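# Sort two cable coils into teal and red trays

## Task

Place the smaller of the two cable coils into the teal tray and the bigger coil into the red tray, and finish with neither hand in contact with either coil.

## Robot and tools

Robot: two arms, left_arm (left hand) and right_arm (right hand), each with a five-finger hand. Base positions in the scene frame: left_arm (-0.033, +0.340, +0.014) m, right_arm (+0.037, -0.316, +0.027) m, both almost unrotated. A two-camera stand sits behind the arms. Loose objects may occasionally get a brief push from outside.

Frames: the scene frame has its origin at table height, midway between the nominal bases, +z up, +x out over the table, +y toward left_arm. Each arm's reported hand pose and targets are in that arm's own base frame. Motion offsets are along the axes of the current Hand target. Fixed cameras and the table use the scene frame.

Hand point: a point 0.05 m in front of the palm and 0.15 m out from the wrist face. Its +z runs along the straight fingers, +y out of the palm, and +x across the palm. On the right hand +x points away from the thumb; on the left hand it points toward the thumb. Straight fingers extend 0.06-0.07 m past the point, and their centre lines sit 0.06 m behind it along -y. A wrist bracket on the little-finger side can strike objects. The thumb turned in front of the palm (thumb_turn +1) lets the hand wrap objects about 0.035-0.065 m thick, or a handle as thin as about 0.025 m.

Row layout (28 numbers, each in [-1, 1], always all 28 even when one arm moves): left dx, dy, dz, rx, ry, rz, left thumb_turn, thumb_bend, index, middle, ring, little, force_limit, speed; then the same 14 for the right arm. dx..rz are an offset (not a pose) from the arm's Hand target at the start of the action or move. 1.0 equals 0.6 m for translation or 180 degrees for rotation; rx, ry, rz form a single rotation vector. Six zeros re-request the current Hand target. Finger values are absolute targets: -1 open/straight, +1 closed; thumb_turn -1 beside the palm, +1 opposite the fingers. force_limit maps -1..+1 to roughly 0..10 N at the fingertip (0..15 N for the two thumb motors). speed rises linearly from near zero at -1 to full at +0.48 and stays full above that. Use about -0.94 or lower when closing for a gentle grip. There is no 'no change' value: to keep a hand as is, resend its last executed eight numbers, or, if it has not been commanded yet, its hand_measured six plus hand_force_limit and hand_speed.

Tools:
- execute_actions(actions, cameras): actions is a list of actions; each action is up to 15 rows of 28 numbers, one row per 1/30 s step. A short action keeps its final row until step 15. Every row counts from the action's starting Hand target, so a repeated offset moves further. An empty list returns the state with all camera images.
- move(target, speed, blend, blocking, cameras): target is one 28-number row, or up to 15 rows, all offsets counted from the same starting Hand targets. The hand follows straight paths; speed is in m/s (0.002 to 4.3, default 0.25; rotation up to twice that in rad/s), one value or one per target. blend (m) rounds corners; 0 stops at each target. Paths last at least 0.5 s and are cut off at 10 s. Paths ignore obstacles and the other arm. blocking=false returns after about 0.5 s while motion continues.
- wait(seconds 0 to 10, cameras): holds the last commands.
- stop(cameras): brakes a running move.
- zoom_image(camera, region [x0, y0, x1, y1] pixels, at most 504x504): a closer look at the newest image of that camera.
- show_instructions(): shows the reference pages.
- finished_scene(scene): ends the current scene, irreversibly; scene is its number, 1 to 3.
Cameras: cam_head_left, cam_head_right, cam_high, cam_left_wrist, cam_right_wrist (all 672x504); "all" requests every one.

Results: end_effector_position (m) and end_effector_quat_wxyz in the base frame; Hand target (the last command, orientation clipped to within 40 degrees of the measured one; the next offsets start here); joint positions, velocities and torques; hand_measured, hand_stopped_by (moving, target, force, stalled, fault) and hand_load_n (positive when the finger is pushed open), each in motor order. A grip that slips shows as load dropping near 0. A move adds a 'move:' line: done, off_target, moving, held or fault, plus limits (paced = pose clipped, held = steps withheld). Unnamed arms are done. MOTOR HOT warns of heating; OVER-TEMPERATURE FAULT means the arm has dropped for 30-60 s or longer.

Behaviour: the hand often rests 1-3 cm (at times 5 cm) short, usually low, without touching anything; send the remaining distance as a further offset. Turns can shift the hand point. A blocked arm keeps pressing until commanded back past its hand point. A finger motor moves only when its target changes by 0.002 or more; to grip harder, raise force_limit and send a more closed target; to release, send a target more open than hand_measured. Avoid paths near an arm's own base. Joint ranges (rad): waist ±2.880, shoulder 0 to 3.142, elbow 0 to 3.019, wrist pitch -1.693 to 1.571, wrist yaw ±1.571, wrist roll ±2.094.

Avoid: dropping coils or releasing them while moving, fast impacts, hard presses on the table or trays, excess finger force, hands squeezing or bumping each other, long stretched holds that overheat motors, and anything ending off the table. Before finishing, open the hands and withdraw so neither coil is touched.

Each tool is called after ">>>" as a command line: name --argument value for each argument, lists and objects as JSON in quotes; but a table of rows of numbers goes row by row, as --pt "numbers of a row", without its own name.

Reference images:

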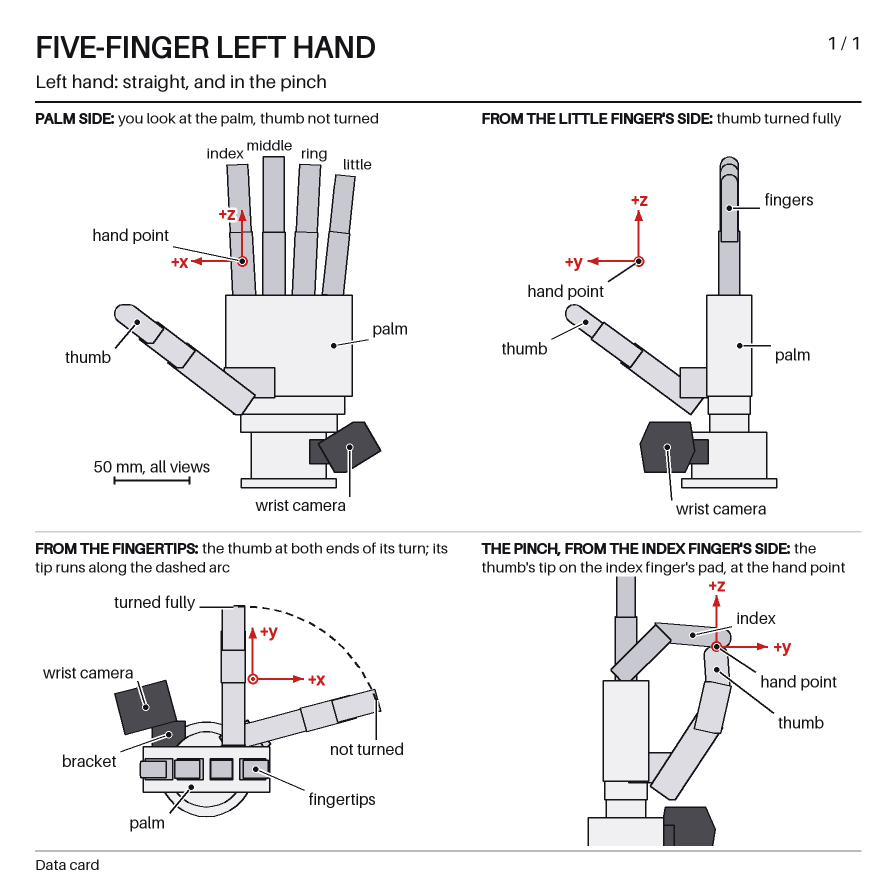

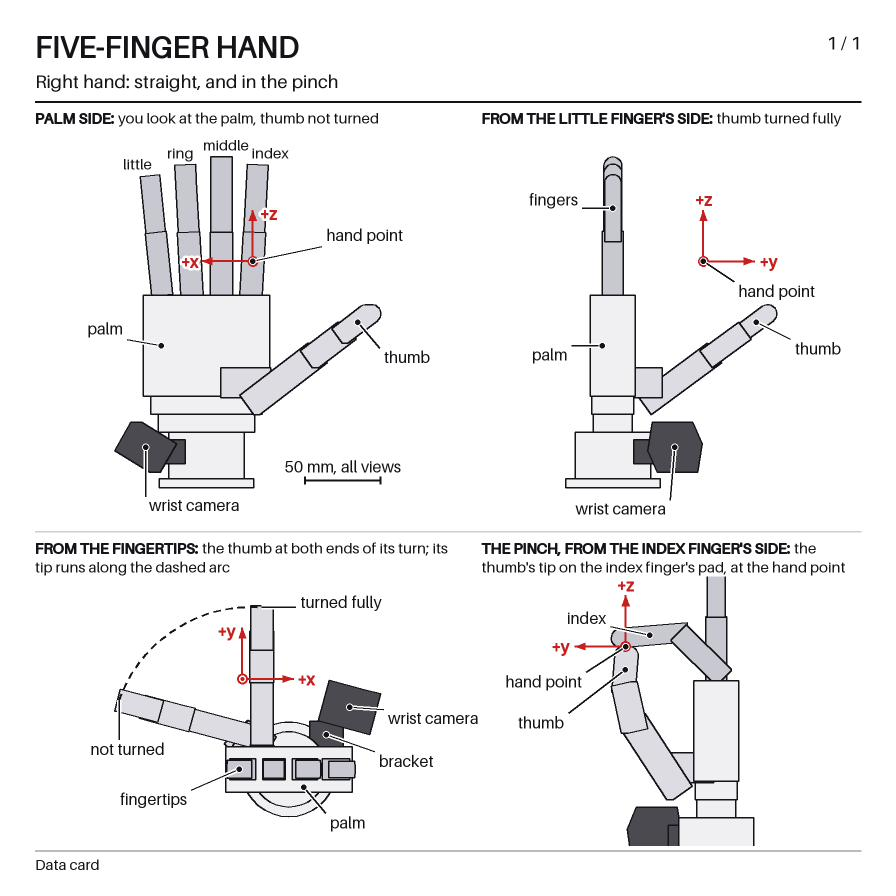

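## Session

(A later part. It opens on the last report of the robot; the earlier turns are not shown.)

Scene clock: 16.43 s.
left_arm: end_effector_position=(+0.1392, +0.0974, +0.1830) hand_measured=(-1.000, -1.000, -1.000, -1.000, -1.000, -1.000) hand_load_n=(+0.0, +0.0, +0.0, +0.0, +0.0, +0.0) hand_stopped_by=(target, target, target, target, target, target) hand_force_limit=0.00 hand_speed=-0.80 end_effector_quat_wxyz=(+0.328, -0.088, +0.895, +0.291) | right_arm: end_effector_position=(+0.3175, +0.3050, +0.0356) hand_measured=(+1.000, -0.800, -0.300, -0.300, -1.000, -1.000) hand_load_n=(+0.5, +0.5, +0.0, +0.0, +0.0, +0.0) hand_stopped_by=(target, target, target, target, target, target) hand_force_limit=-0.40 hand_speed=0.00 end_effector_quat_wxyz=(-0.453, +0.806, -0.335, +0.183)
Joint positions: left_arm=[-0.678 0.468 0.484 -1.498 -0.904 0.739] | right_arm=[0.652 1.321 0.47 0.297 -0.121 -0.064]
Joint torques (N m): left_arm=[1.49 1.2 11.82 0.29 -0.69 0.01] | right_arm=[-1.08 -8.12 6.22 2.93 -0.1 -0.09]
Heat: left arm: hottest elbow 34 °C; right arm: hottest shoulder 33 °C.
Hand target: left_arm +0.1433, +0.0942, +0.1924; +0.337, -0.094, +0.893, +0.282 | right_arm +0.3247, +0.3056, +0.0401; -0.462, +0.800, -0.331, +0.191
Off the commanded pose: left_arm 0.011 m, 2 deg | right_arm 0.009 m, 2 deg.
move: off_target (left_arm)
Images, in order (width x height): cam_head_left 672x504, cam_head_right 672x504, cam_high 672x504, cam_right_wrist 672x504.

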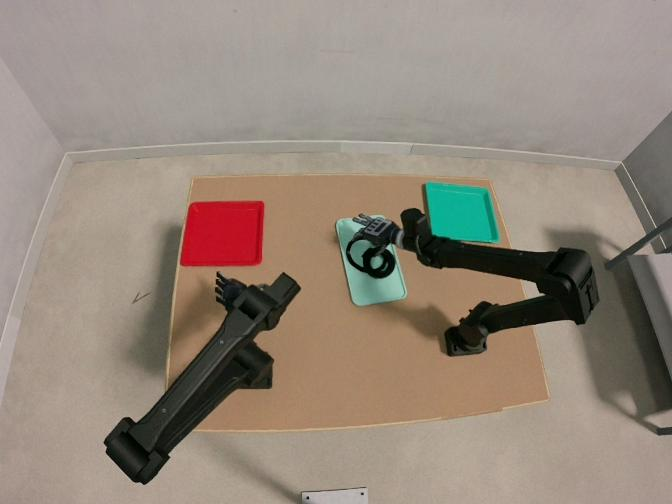

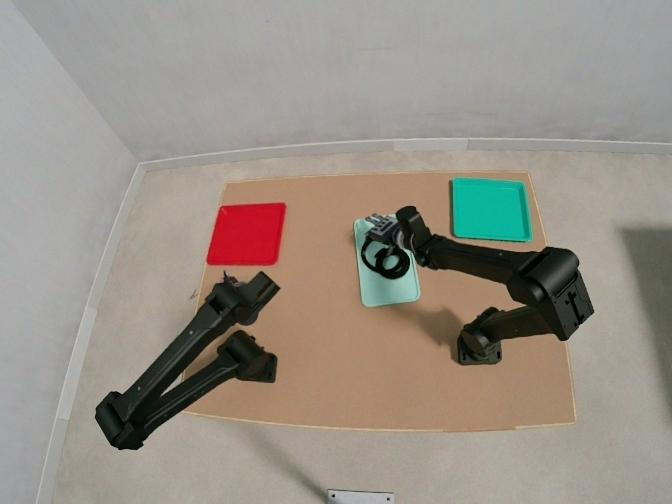

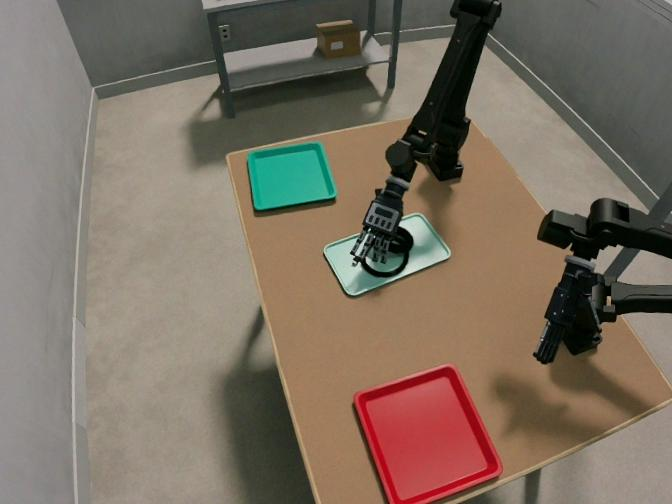

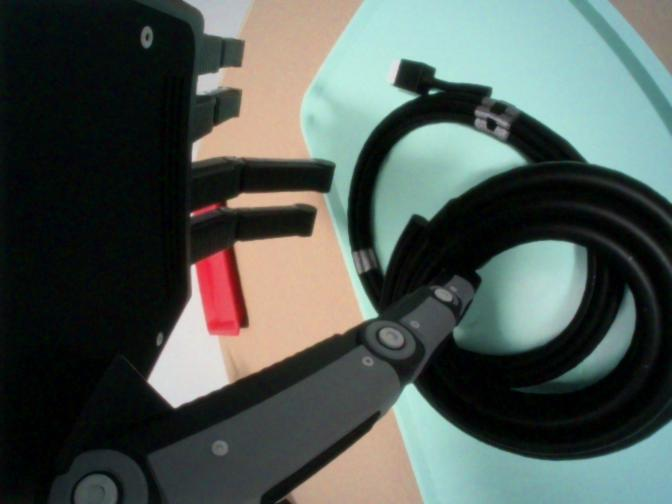

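>>> move --target '[0,0,0,0,0,0,-1,-1,-1,-1,-1,-1,0,-0.8,0,0.0292,-0.0103,0,0,0,1,-0.8,-0.3,-0.3,-1,-1,-0.4,0.0]' --cameras '["cam_head_left","cam_head_right","cam_high","cam_right_wrist"]' --speed 0.08

>>> zoom_image --camera "cam_head_left" --region '[340, 220, 410, 290]'

>>> zoom_image --camera "cam_head_right" --region '[350, 220, 420, 290]'

Scene clock: 17.60 s.
left_arm: end_effector_position=(+0.1392, +0.0974, +0.1830) hand_measured=(-1.000, -1.000, -1.000, -1.000, -1.000, -1.000) hand_load_n=(+0.0, +0.0, +0.0, +0.0, +0.0, +0.0) hand_stopped_by=(target, target, target, target, target, target) hand_force_limit=0.00 hand_speed=-0.80 end_effector_quat_wxyz=(+0.328, -0.088, +0.895, +0.291) | right_arm: end_effector_position=(+0.3072, +0.2945, +0.0235) hand_measured=(+1.000, -0.800, -0.300, -0.300, -1.000, -1.000) hand_load_n=(+0.0, +0.0, +0.0, +0.0, +0.0, +0.0) hand_stopped_by=(target, target, target, target, target, target) hand_force_limit=-0.40 hand_speed=0.00 end_effector_quat_wxyz=(-0.454, +0.805, -0.335, +0.183)
Joint positions: left_arm=[-0.678 0.468 0.484 -1.498 -0.904 0.739] | right_arm=[0.646 1.321 0.42 0.347 -0.126 -0.067]
Joint torques (N m): left_arm=[1.14 1.26 11.73 0.28 -0.71 0.03] | right_arm=[-1.2 -7.94 6.02 2.86 -0.11 -0.06]
Heat: left arm: hottest elbow 34 °C; right arm: hottest shoulder 33 °C.
Hand target: left_arm +0.1433, +0.0942, +0.1924; +0.337, -0.094, +0.893, +0.282 | right_arm +0.3147, +0.2956, +0.0281; -0.462, +0.800, -0.331, +0.191
Off the commanded pose: left_arm 0.011 m, 2 deg | right_arm 0.009 m, 1 deg.
move: off_target (left_arm)
Images, in order (width x height): cam_head_left 672x504, cam_head_right 672x504, cam_high 672x504, cam_right_wrist 672x504.

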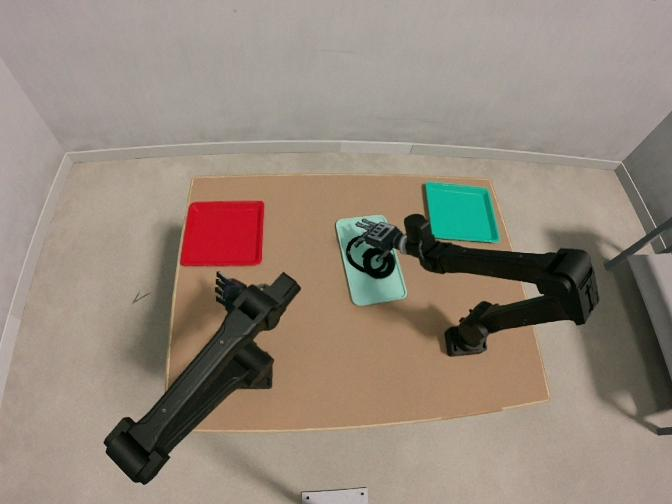

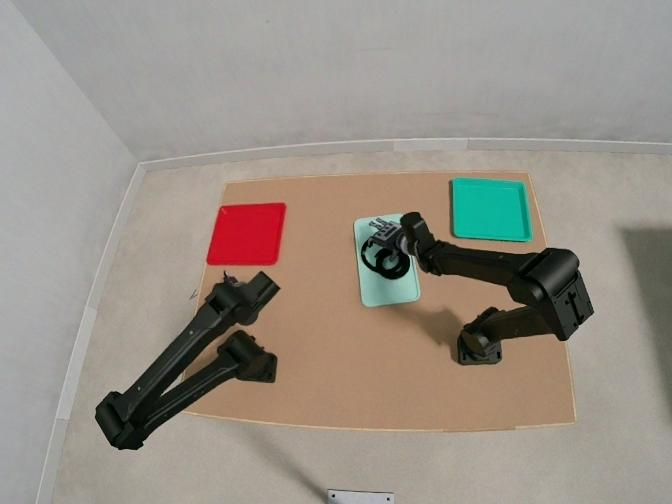

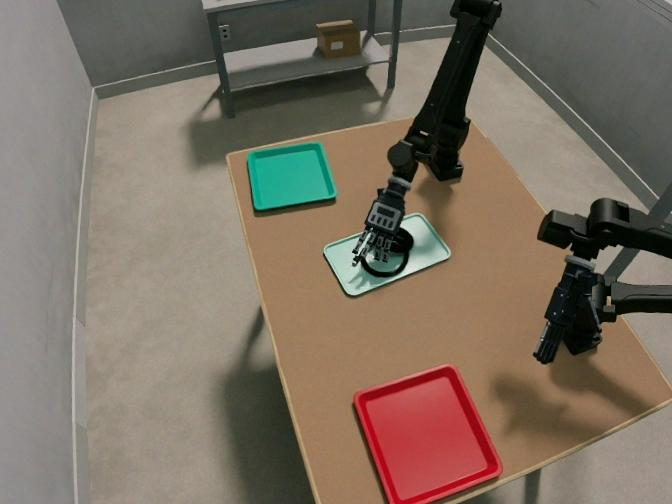

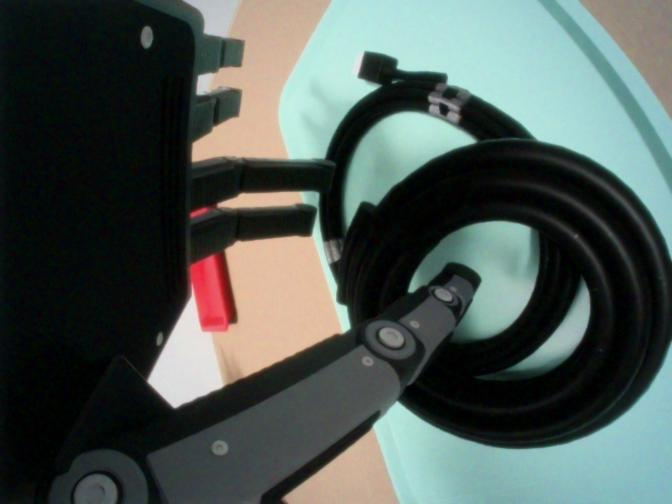

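Scaled by 7.200 from the camera's 672x504 image, which has a finer 960x720 frame.

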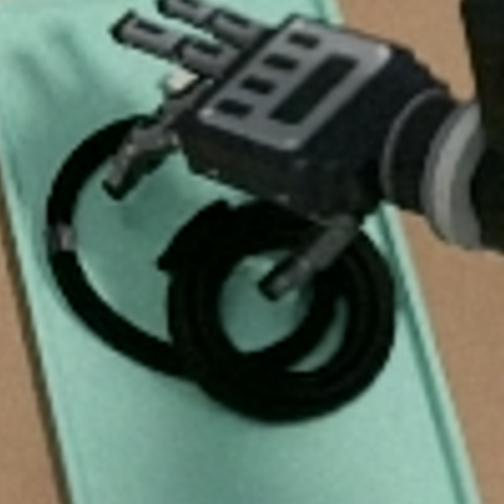

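Scaled by 7.200 from the camera's 672x504 image, which has a finer 960x720 frame.

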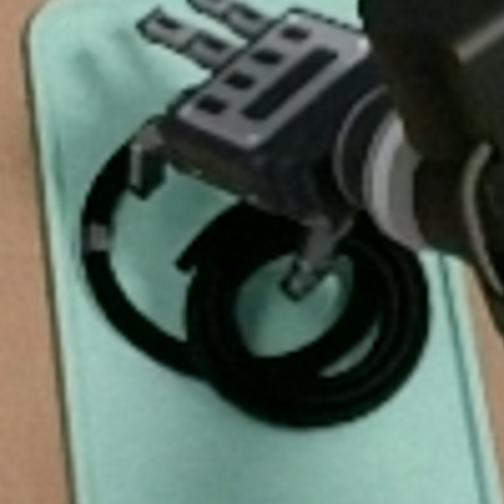

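>>> move --target '[0,0,0,0,0,0,-1,-1,-1,-1,-1,-1,0,-0.8,0,0.013,0.0075,0,0,0,1,-0.8,-0.3,-0.3,-1,-1,-0.4,0.0]' --cameras '["cam_head_left","cam_head_right","cam_high","cam_right_wrist"]' --speed 0.08

>>> zoom_image --camera "cam_high" --region '[350, 200, 430, 280]'

>>> zoom_image --camera "cam_head_left" --region '[340, 220, 410, 290]'

Scene clock: 18.73 s.
left_arm: end_effector_position=(+0.1392, +0.0974, +0.1830) hand_measured=(-1.000, -1.000, -1.000, -1.000, -1.000, -1.000) hand_load_n=(+0.0, +0.0, +0.0, +0.0, +0.0, +0.0) hand_stopped_by=(target, target, target, target, target, target) hand_force_limit=0.00 hand_speed=-0.80 end_effector_quat_wxyz=(+0.328, -0.088, +0.895, +0.291) | right_arm: end_effector_position=(+0.3082, +0.2952, +0.0156) hand_measured=(+1.000, -0.800, -0.300, -0.300, -1.000, -1.000) hand_load_n=(+0.0, +0.0, +0.0, +0.0, +0.0, +0.0) hand_stopped_by=(target, target, target, target, target, target) hand_force_limit=-0.40 hand_speed=0.00 end_effector_quat_wxyz=(-0.454, +0.805, -0.334, +0.184)
Joint positions: left_arm=[-0.678 0.468 0.484 -1.498 -0.904 0.739] | right_arm=[0.646 1.354 0.414 0.389 -0.126 -0.068]
Joint torques (N m): left_arm=[1.44 1.2 11.92 0.4 -0.73 0.02] | right_arm=[-1.03 -8 5.65 2.97 -0.13 -0.1]
Heat: left arm: hottest elbow 35 °C; right arm: hottest shoulder 33 °C.
Hand target: left_arm +0.1433, +0.0942, +0.1924; +0.337, -0.094, +0.893, +0.282 | right_arm +0.3149, +0.2957, +0.0192; -0.462, +0.800, -0.331, +0.191
Off the commanded pose: left_arm 0.011 m, 2 deg | right_arm 0.007 m, 1 deg.
move: off_target (left_arm)
Images, in order (width x height): cam_head_left 672x504, cam_head_right 672x504, cam_high 672x504, cam_right_wrist 672x504.

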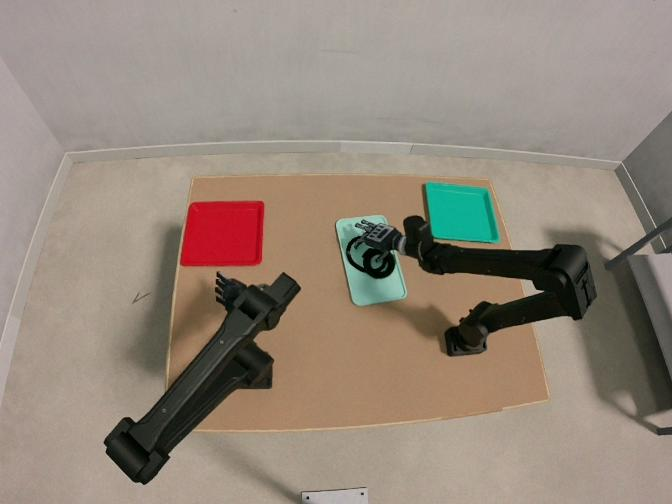

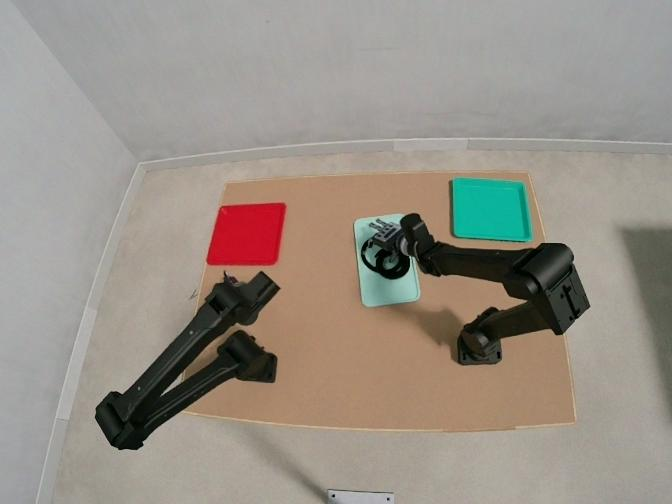

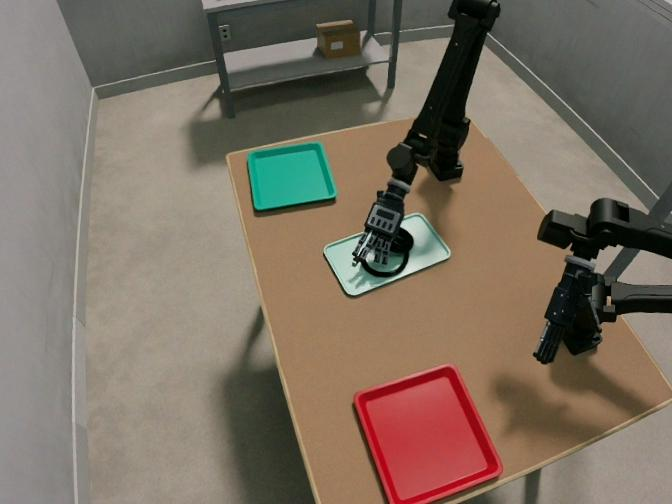

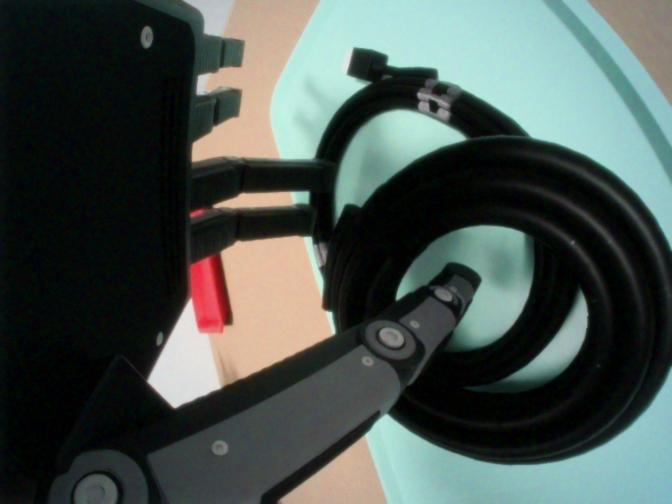

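Scaled by 6.300 from the camera's 672x504 image, which has a finer 960x720 frame.

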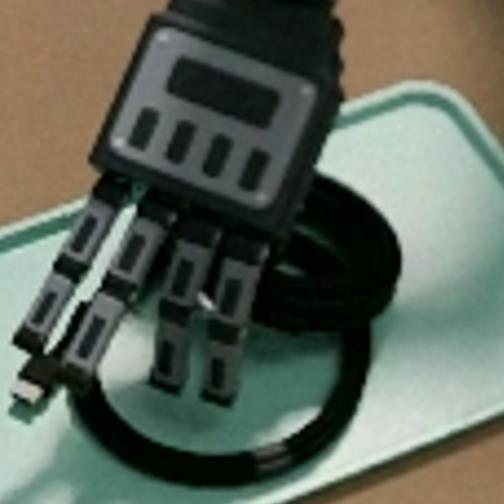

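Scaled by 7.200 from the camera's 672x504 image, which has a finer 960x720 frame.

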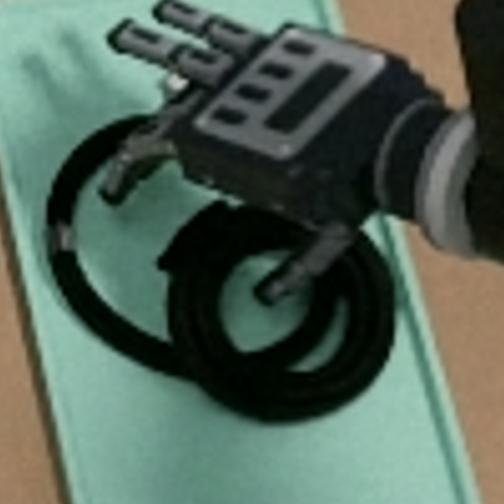

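>>> execute_actions --actions '[[[0,0,0,0,0,0,-1,-1,-1,-1,-1,-1,0,-0.8,0,0,0,0,0,0,1,0.1,0.4,0.4,-1,-1,-0.4,-0.9]]]' --cameras '["cam_high","cam_head_left","cam_right_wrist"]'

Scene clock: 20.90 s.
left_arm: end_effector_position=(+0.1392, +0.0974, +0.1830) hand_measured=(-1.000, -1.000, -1.000, -1.000, -1.000, -1.000) hand_load_n=(+0.0, +0.0, +0.0, +0.0, +0.0, +0.0) hand_stopped_by=(target, target, target, target, target, target) hand_force_limit=0.00 hand_speed=-0.80 end_effector_quat_wxyz=(+0.328, -0.088, +0.895, +0.291) | right_arm: end_effector_position=(+0.3067, +0.2942, +0.0141) hand_measured=(+1.000, -0.564, +0.136, +0.164, -1.000, -1.000) hand_load_n=(+0.5, +4.5, +0.5, +3.0, +0.0, +0.0) hand_stopped_by=(target, force, force, force, target, target) hand_force_limit=-0.40 hand_speed=-0.90 end_effector_quat_wxyz=(-0.453, +0.806, -0.334, +0.183)
Joint positions: left_arm=[-0.678 0.468 0.484 -1.498 -0.904 0.739] | right_arm=[0.645 1.354 0.41 0.389 -0.127 -0.069]
Joint torques (N m): left_arm=[1.55 1.49 11.75 0.2 -0.74 0.02] | right_arm=[-1.03 -7.71 5.75 2.91 -0.07 -0.08]
Heat: left arm: hottest elbow 35 °C; right arm: hottest shoulder 33 °C.
Hand target: left_arm +0.1433, +0.0942, +0.1924; +0.337, -0.094, +0.893, +0.282 | right_arm +0.3148, +0.2956, +0.0191; -0.462, +0.800, -0.331, +0.191
Off the commanded pose: left_arm 0.011 m, 2 deg | right_arm 0.010 m, 2 deg.
Step readings (end_effector_position of left_arm | right_arm):
0: (+0.1392, +0.0974, +0.1830) | (+0.3082, +0.2952, +0.0156)
1: (+0.1392, +0.0974, +0.1830) | (+0.3083, +0.2953, +0.0156)
2: (+0.1392, +0.0974, +0.1830) | (+0.3083, +0.2953, +0.0156)
4: (+0.1392, +0.0974, +0.1830) | (+0.3083, +0.2953, +0.0156)
8: (+0.1392, +0.0974, +0.1830) | (+0.3083, +0.2953, +0.0156)
15: (+0.1392, +0.0974, +0.1830) | (+0.3083, +0.2953, +0.0156)
Images, in order (width x height): cam_head_left 672x504, cam_high 672x504, cam_right_wrist 672x504.

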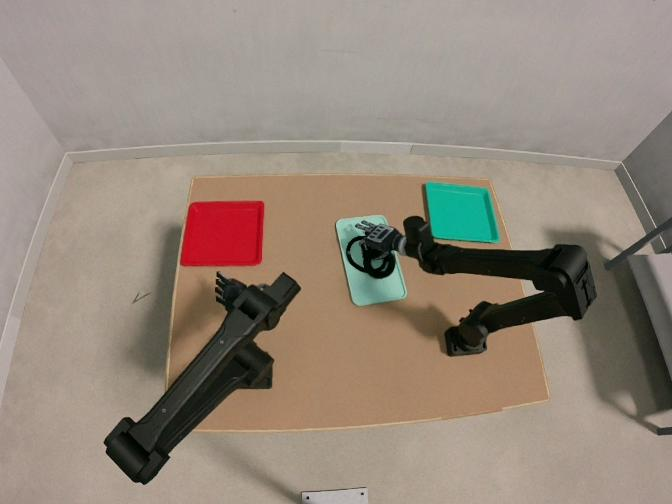

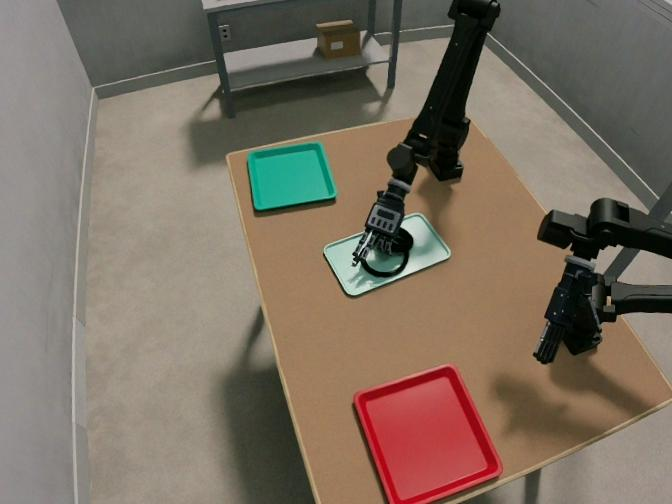

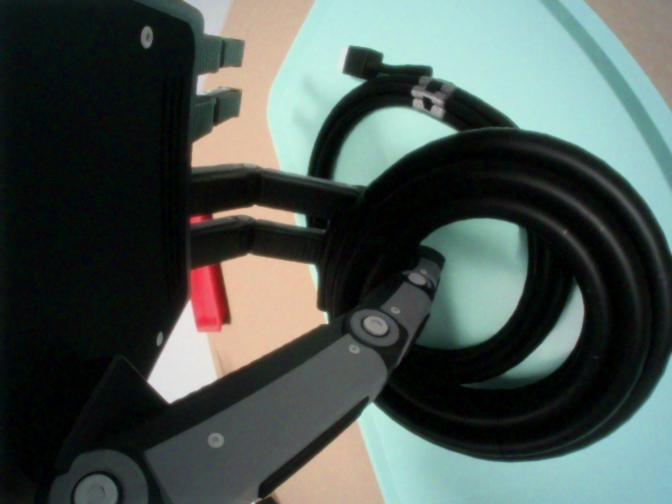

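>>> move --target '[0,0,0,0,0,0,-1,-1,-1,-1,-1,-1,0,-0.8,0,-0.1155,-0.0667,0,0,0,1,0.1,0.5,0.4,-1,-1,-0.4,-0.9]' --cameras '["cam_high","cam_head_left","cam_right_wrist"]' --speed 0.08

Scene clock: 23.37 s.
left_arm: end_effector_position=(+0.1392, +0.0974, +0.1830) hand_measured=(-1.000, -1.000, -1.000, -1.000, -1.000, -1.000) hand_load_n=(+0.0, +0.0, +0.0, +0.0, +0.0, +0.0) hand_stopped_by=(target, target, target, target, target, target) hand_force_limit=0.00 hand_speed=-0.80 end_effector_quat_wxyz=(+0.328, -0.088, +0.895, +0.291) | right_arm: end_effector_position=(+0.2943, +0.2848, +0.0707) hand_measured=(+1.000, -0.562, +0.154, +0.164, -1.000, -1.000) hand_load_n=(+0.0, +3.0, +0.5, +1.0, +0.0, +0.0) hand_stopped_by=(target, force, force, force, target, target) hand_force_limit=-0.40 hand_speed=-0.90 end_effector_quat_wxyz=(-0.442, +0.812, -0.337, +0.176)
Joint positions: left_arm=[-0.678 0.468 0.484 -1.498 -0.904 0.739] | right_arm=[0.645 1.121 0.464 0.074 -0.127 -0.069]
Joint torques (N m): left_arm=[1.61 1.49 11.71 0.29 -0.73 0.01] | right_arm=[-1.08 -7.41 10.76 1.4 -0.08 -0.05]
Heat: left arm: hottest elbow 35 °C; right arm: hottest shoulder 33 °C.
Hand target: left_arm +0.1433, +0.0942, +0.1924; +0.337, -0.094, +0.893, +0.282 | right_arm +0.3148, +0.2957, +0.0992; -0.462, +0.800, -0.331, +0.191
Off the commanded pose: left_arm 0.011 m, 2 deg | right_arm 0.037 m, 3 deg.
move: off_target (left_arm, right_arm)
Images, in order (width x height): cam_head_left 672x504, cam_high 672x504, cam_right_wrist 672x504.

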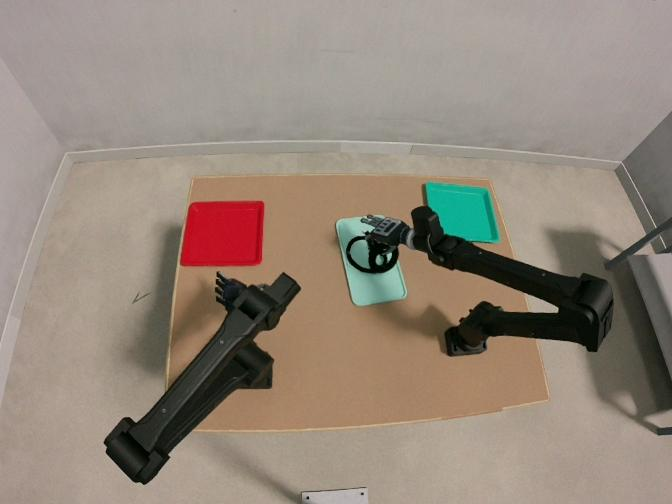

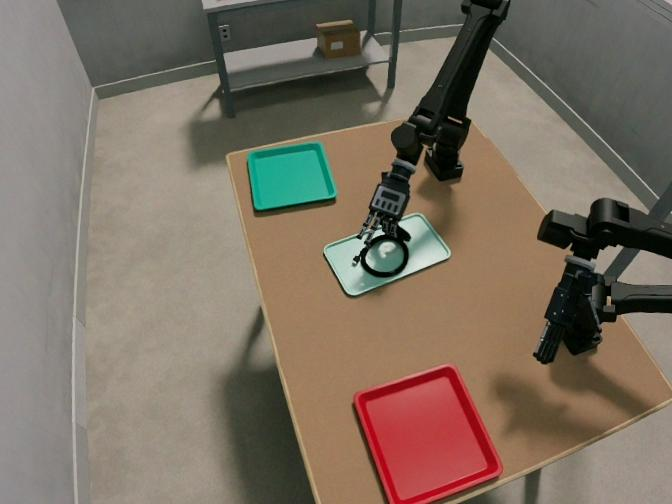

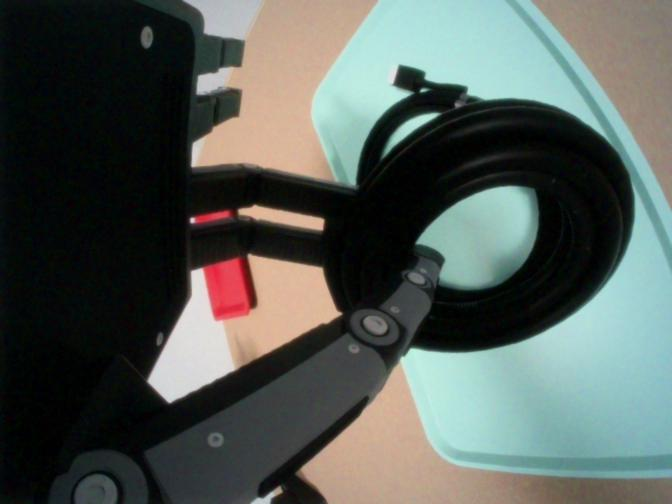

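>>> zoom_image --camera "cam_high" --region '[340, 190, 460, 300]'

>>> zoom_image --camera "cam_head_left" --region '[330, 200, 430, 300]'

Scaled by 4.200 from the camera's 672x504 image, which has a finer 960x720 frame.

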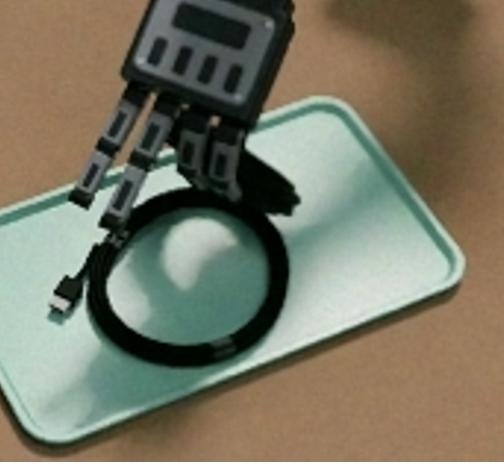

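Scaled by 5.040 from the camera's 672x504 image, which has a finer 960x720 frame.

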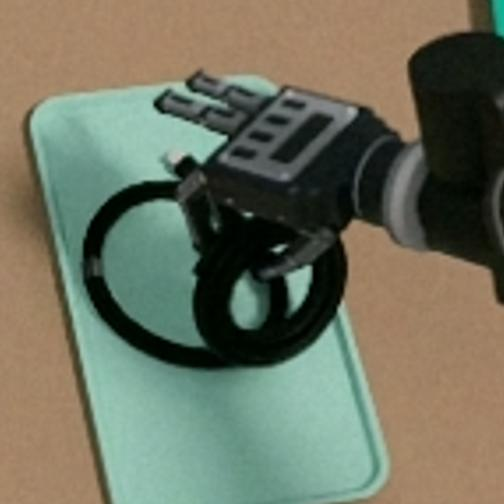

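>>> move --pt "0 0 0 0 0 0 -1 -1 -1 -1 -1 -1 0 -0.8 0 -0.1155 -0.0667 0 0 0 1 0.14 0.54 0.44 -1 -1 -0.2 -0.9" --pt "0 0 0 0 0 0 -1 -1 -1 -1 -1 -1 0 -0.8 0.6375 -0.0263 -0.2207 0 0.2406 0.1389 1 0.14 0.54 0.44 -1 -1 -0.2 -0.9" --cameras '["cam_high","cam_head_left","cam_head_right","cam_right_wrist"]' --speed '[0.12,0.22]' --blend 0.03

Scene clock: 27.50 s.
left_arm: end_effector_position=(+0.1392, +0.0974, +0.1830) hand_measured=(-1.000, -1.000, -1.000, -1.000, -1.000, -1.000) hand_load_n=(+0.0, -0.5, +0.0, +0.0, +0.0, +0.0) hand_stopped_by=(target, target, target, target, target, target) hand_force_limit=0.00 hand_speed=-0.80 end_effector_quat_wxyz=(+0.328, -0.088, +0.895, +0.291) | right_arm: end_effector_position=(+0.4805, -0.0454, +0.1404) hand_measured=(+1.000, -0.558, +0.198, +0.180, -1.000, -1.000) hand_load_n=(-2.0, +9.5, +5.5, +2.0, +0.0, +0.0) hand_stopped_by=(target, force, force, force, target, target) hand_force_limit=-0.20 hand_speed=-0.90 end_effector_quat_wxyz=(-0.312, +0.601, -0.653, +0.338)
Joint positions: left_arm=[-0.678 0.468 0.484 -1.498 -0.904 0.739] | right_arm=[-0.183 1.22 0.774 -0.17 -0.083 -0.058]
Joint torques (N m): left_arm=[1.61 1.85 11.71 0.32 -0.73 0.01] | right_arm=[-0.32 -9.7 11.97 3.03 -0.03 0.05]
Heat: left arm: hottest elbow 35 °C; right arm: hottest shoulder 33 °C.
Hand target: left_arm +0.1433, +0.0942, +0.1924; +0.337, -0.094, +0.893, +0.282 | right_arm +0.5099, -0.0502, +0.1793; -0.338, +0.585, -0.638, +0.369
Off the commanded pose: left_arm 0.011 m, 2 deg | right_arm 0.049 m, 5 deg.
move: off_target (left_arm, right_arm)
Images, in order (width x height): cam_head_left 672x504, cam_head_right 672x504, cam_high 672x504, cam_right_wrist 672x504.

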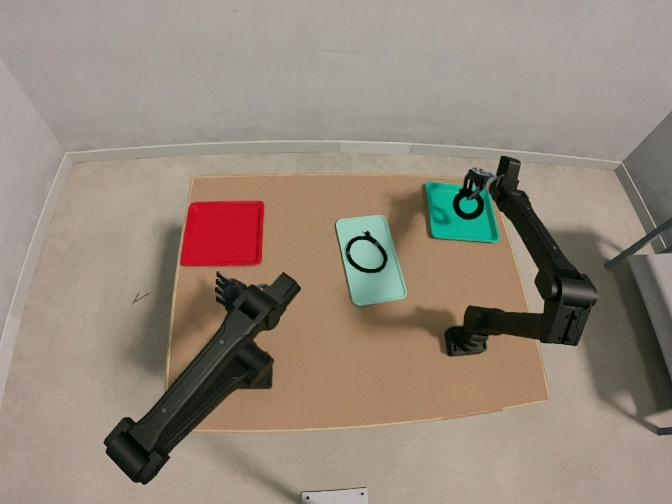

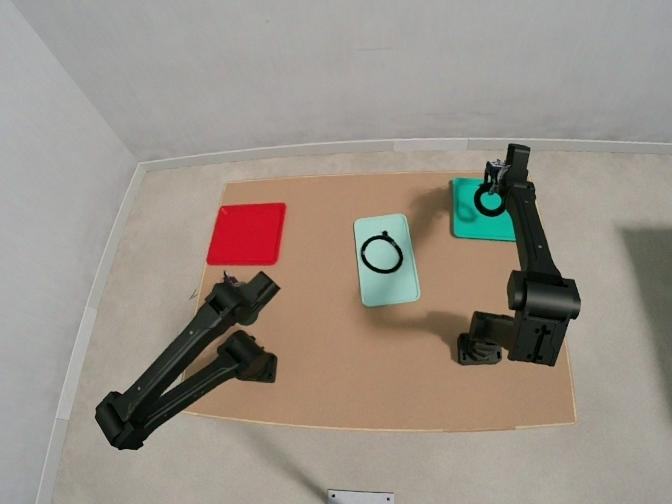

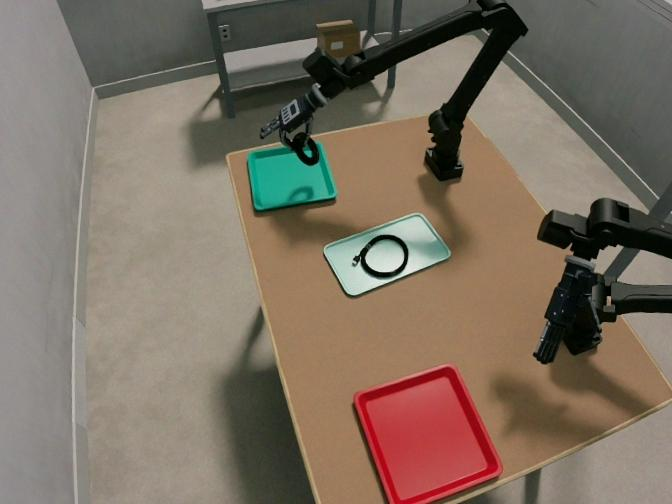

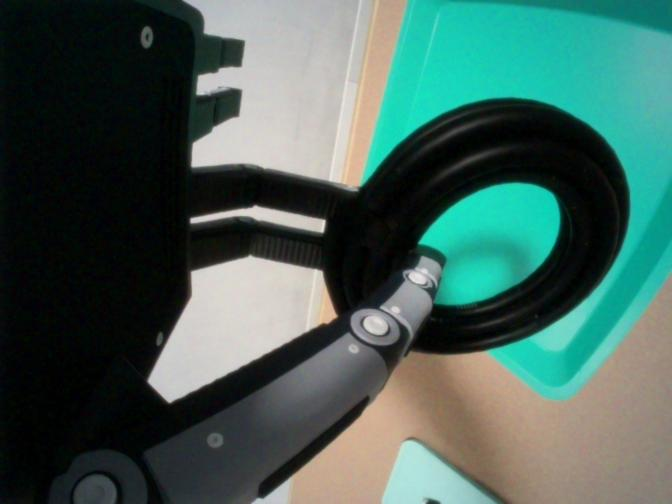

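>>> move --target '[0,0,0,0,0,0,-1,-1,-1,-1,-1,-1,0,-0.8,-0.003,0.07,0.0788,0,0,0,1,0.14,0.54,0.44,-1,-1,-0.2,-0.9]' --cameras '["cam_high","cam_head_left","cam_head_right","cam_right_wrist"]' --speed 0.1

>>> zoom_image --camera "cam_high" --region '[230, 90, 350, 220]'

>>> zoom_image --camera "cam_head_left" --region '[410, 150, 520, 250]'

Scene clock: 29.10 s.
left_arm: end_effector_position=(+0.1392, +0.0974, +0.1830) hand_measured=(-1.000, -1.000, -1.000, -1.000, -1.000, -1.000) hand_load_n=(+0.0, +0.0, +0.0, +0.0, +0.0, +0.0) hand_stopped_by=(target, target, target, target, target, target) hand_force_limit=0.00 hand_speed=-0.80 end_effector_quat_wxyz=(+0.328, -0.088, +0.895, +0.291) | right_arm: end_effector_position=(+0.5178, -0.0529, +0.1032) hand_measured=(+1.000, -0.558, +0.198, +0.180, -1.000, -1.000) hand_load_n=(-2.0, +9.5, +5.5, +1.5, +0.0, +0.0) hand_stopped_by=(target, force, force, force, target, target) hand_force_limit=-0.20 hand_speed=-0.90 end_effector_quat_wxyz=(+0.322, -0.593, +0.648, -0.354)
Joint positions: left_arm=[-0.678 0.468 0.484 -1.498 -0.904 0.739] | right_arm=[-0.183 1.374 0.774 0.025 -0.077 -0.053]
Joint torques (N m): left_arm=[1.38 1.26 11.96 0.25 -0.71 0] | right_arm=[-0.09 -11.22 7.95 3.1 0.05 0.07]
Heat: left arm: hottest elbow 35 °C; right arm: hottest shoulder 33 °C.
Hand target: left_arm +0.1433, +0.0942, +0.1924; +0.337, -0.094, +0.893, +0.282 | right_arm +0.5299, -0.0502, +0.1193; +0.338, -0.585, +0.638, -0.369
Off the commanded pose: left_arm 0.011 m, 2 deg | right_arm 0.020 m, 3 deg.
move: off_target (left_arm, right_arm)
Images, in order (width x height): cam_head_left 672x504, cam_head_right 672x504, cam_high 672x504, cam_right_wrist 672x504.

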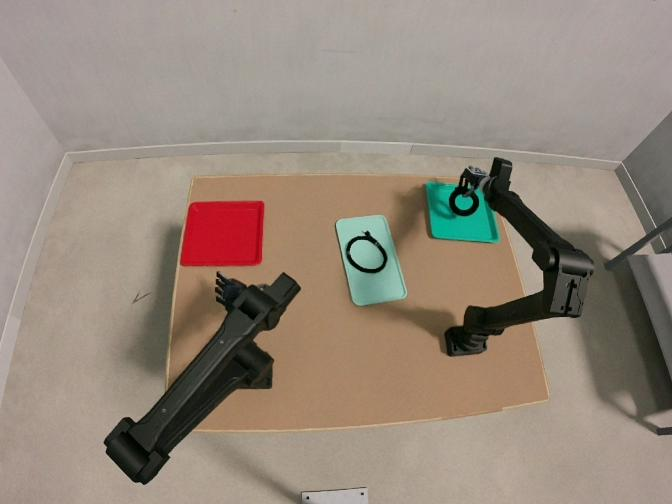

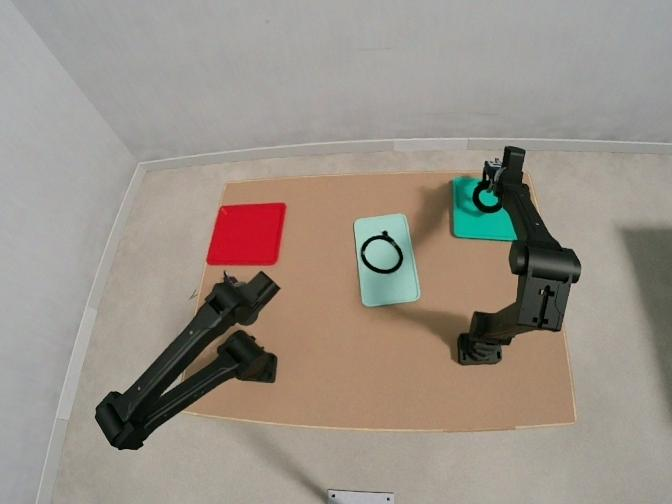

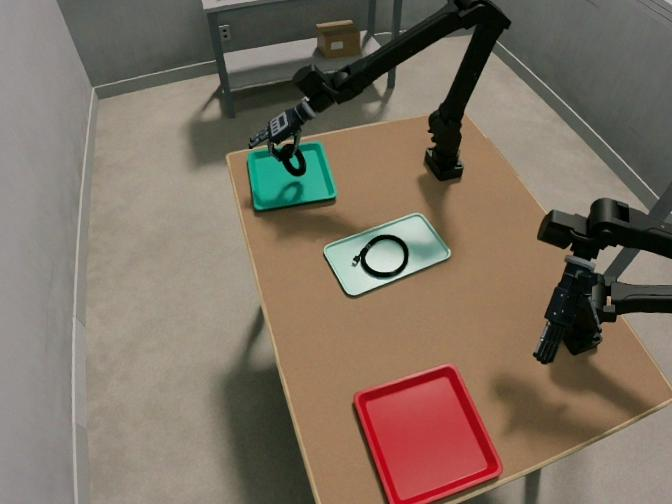

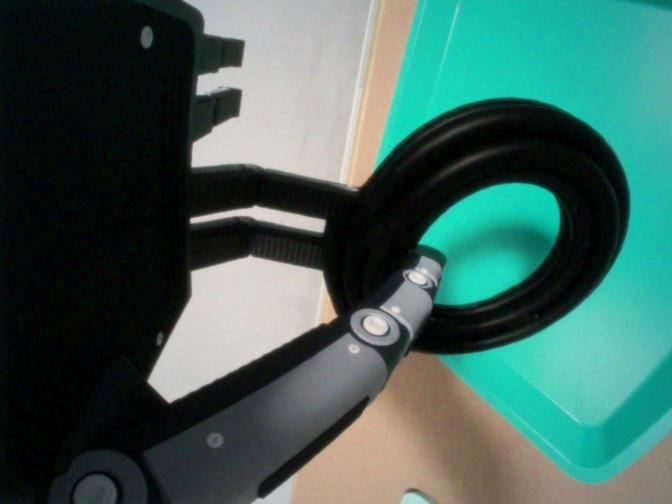

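Scaled by 3.877 from the camera's 672x504 image, which has a finer 960x720 frame.

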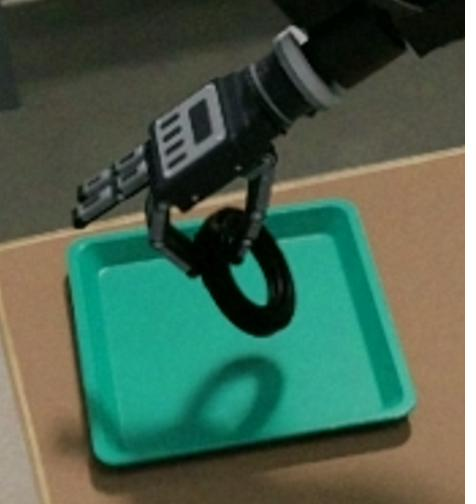

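Scaled by 4.582 from the camera's 672x504 image, which has a finer 960x720 frame.

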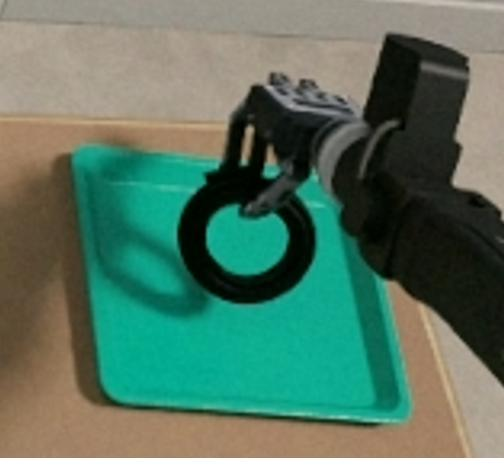

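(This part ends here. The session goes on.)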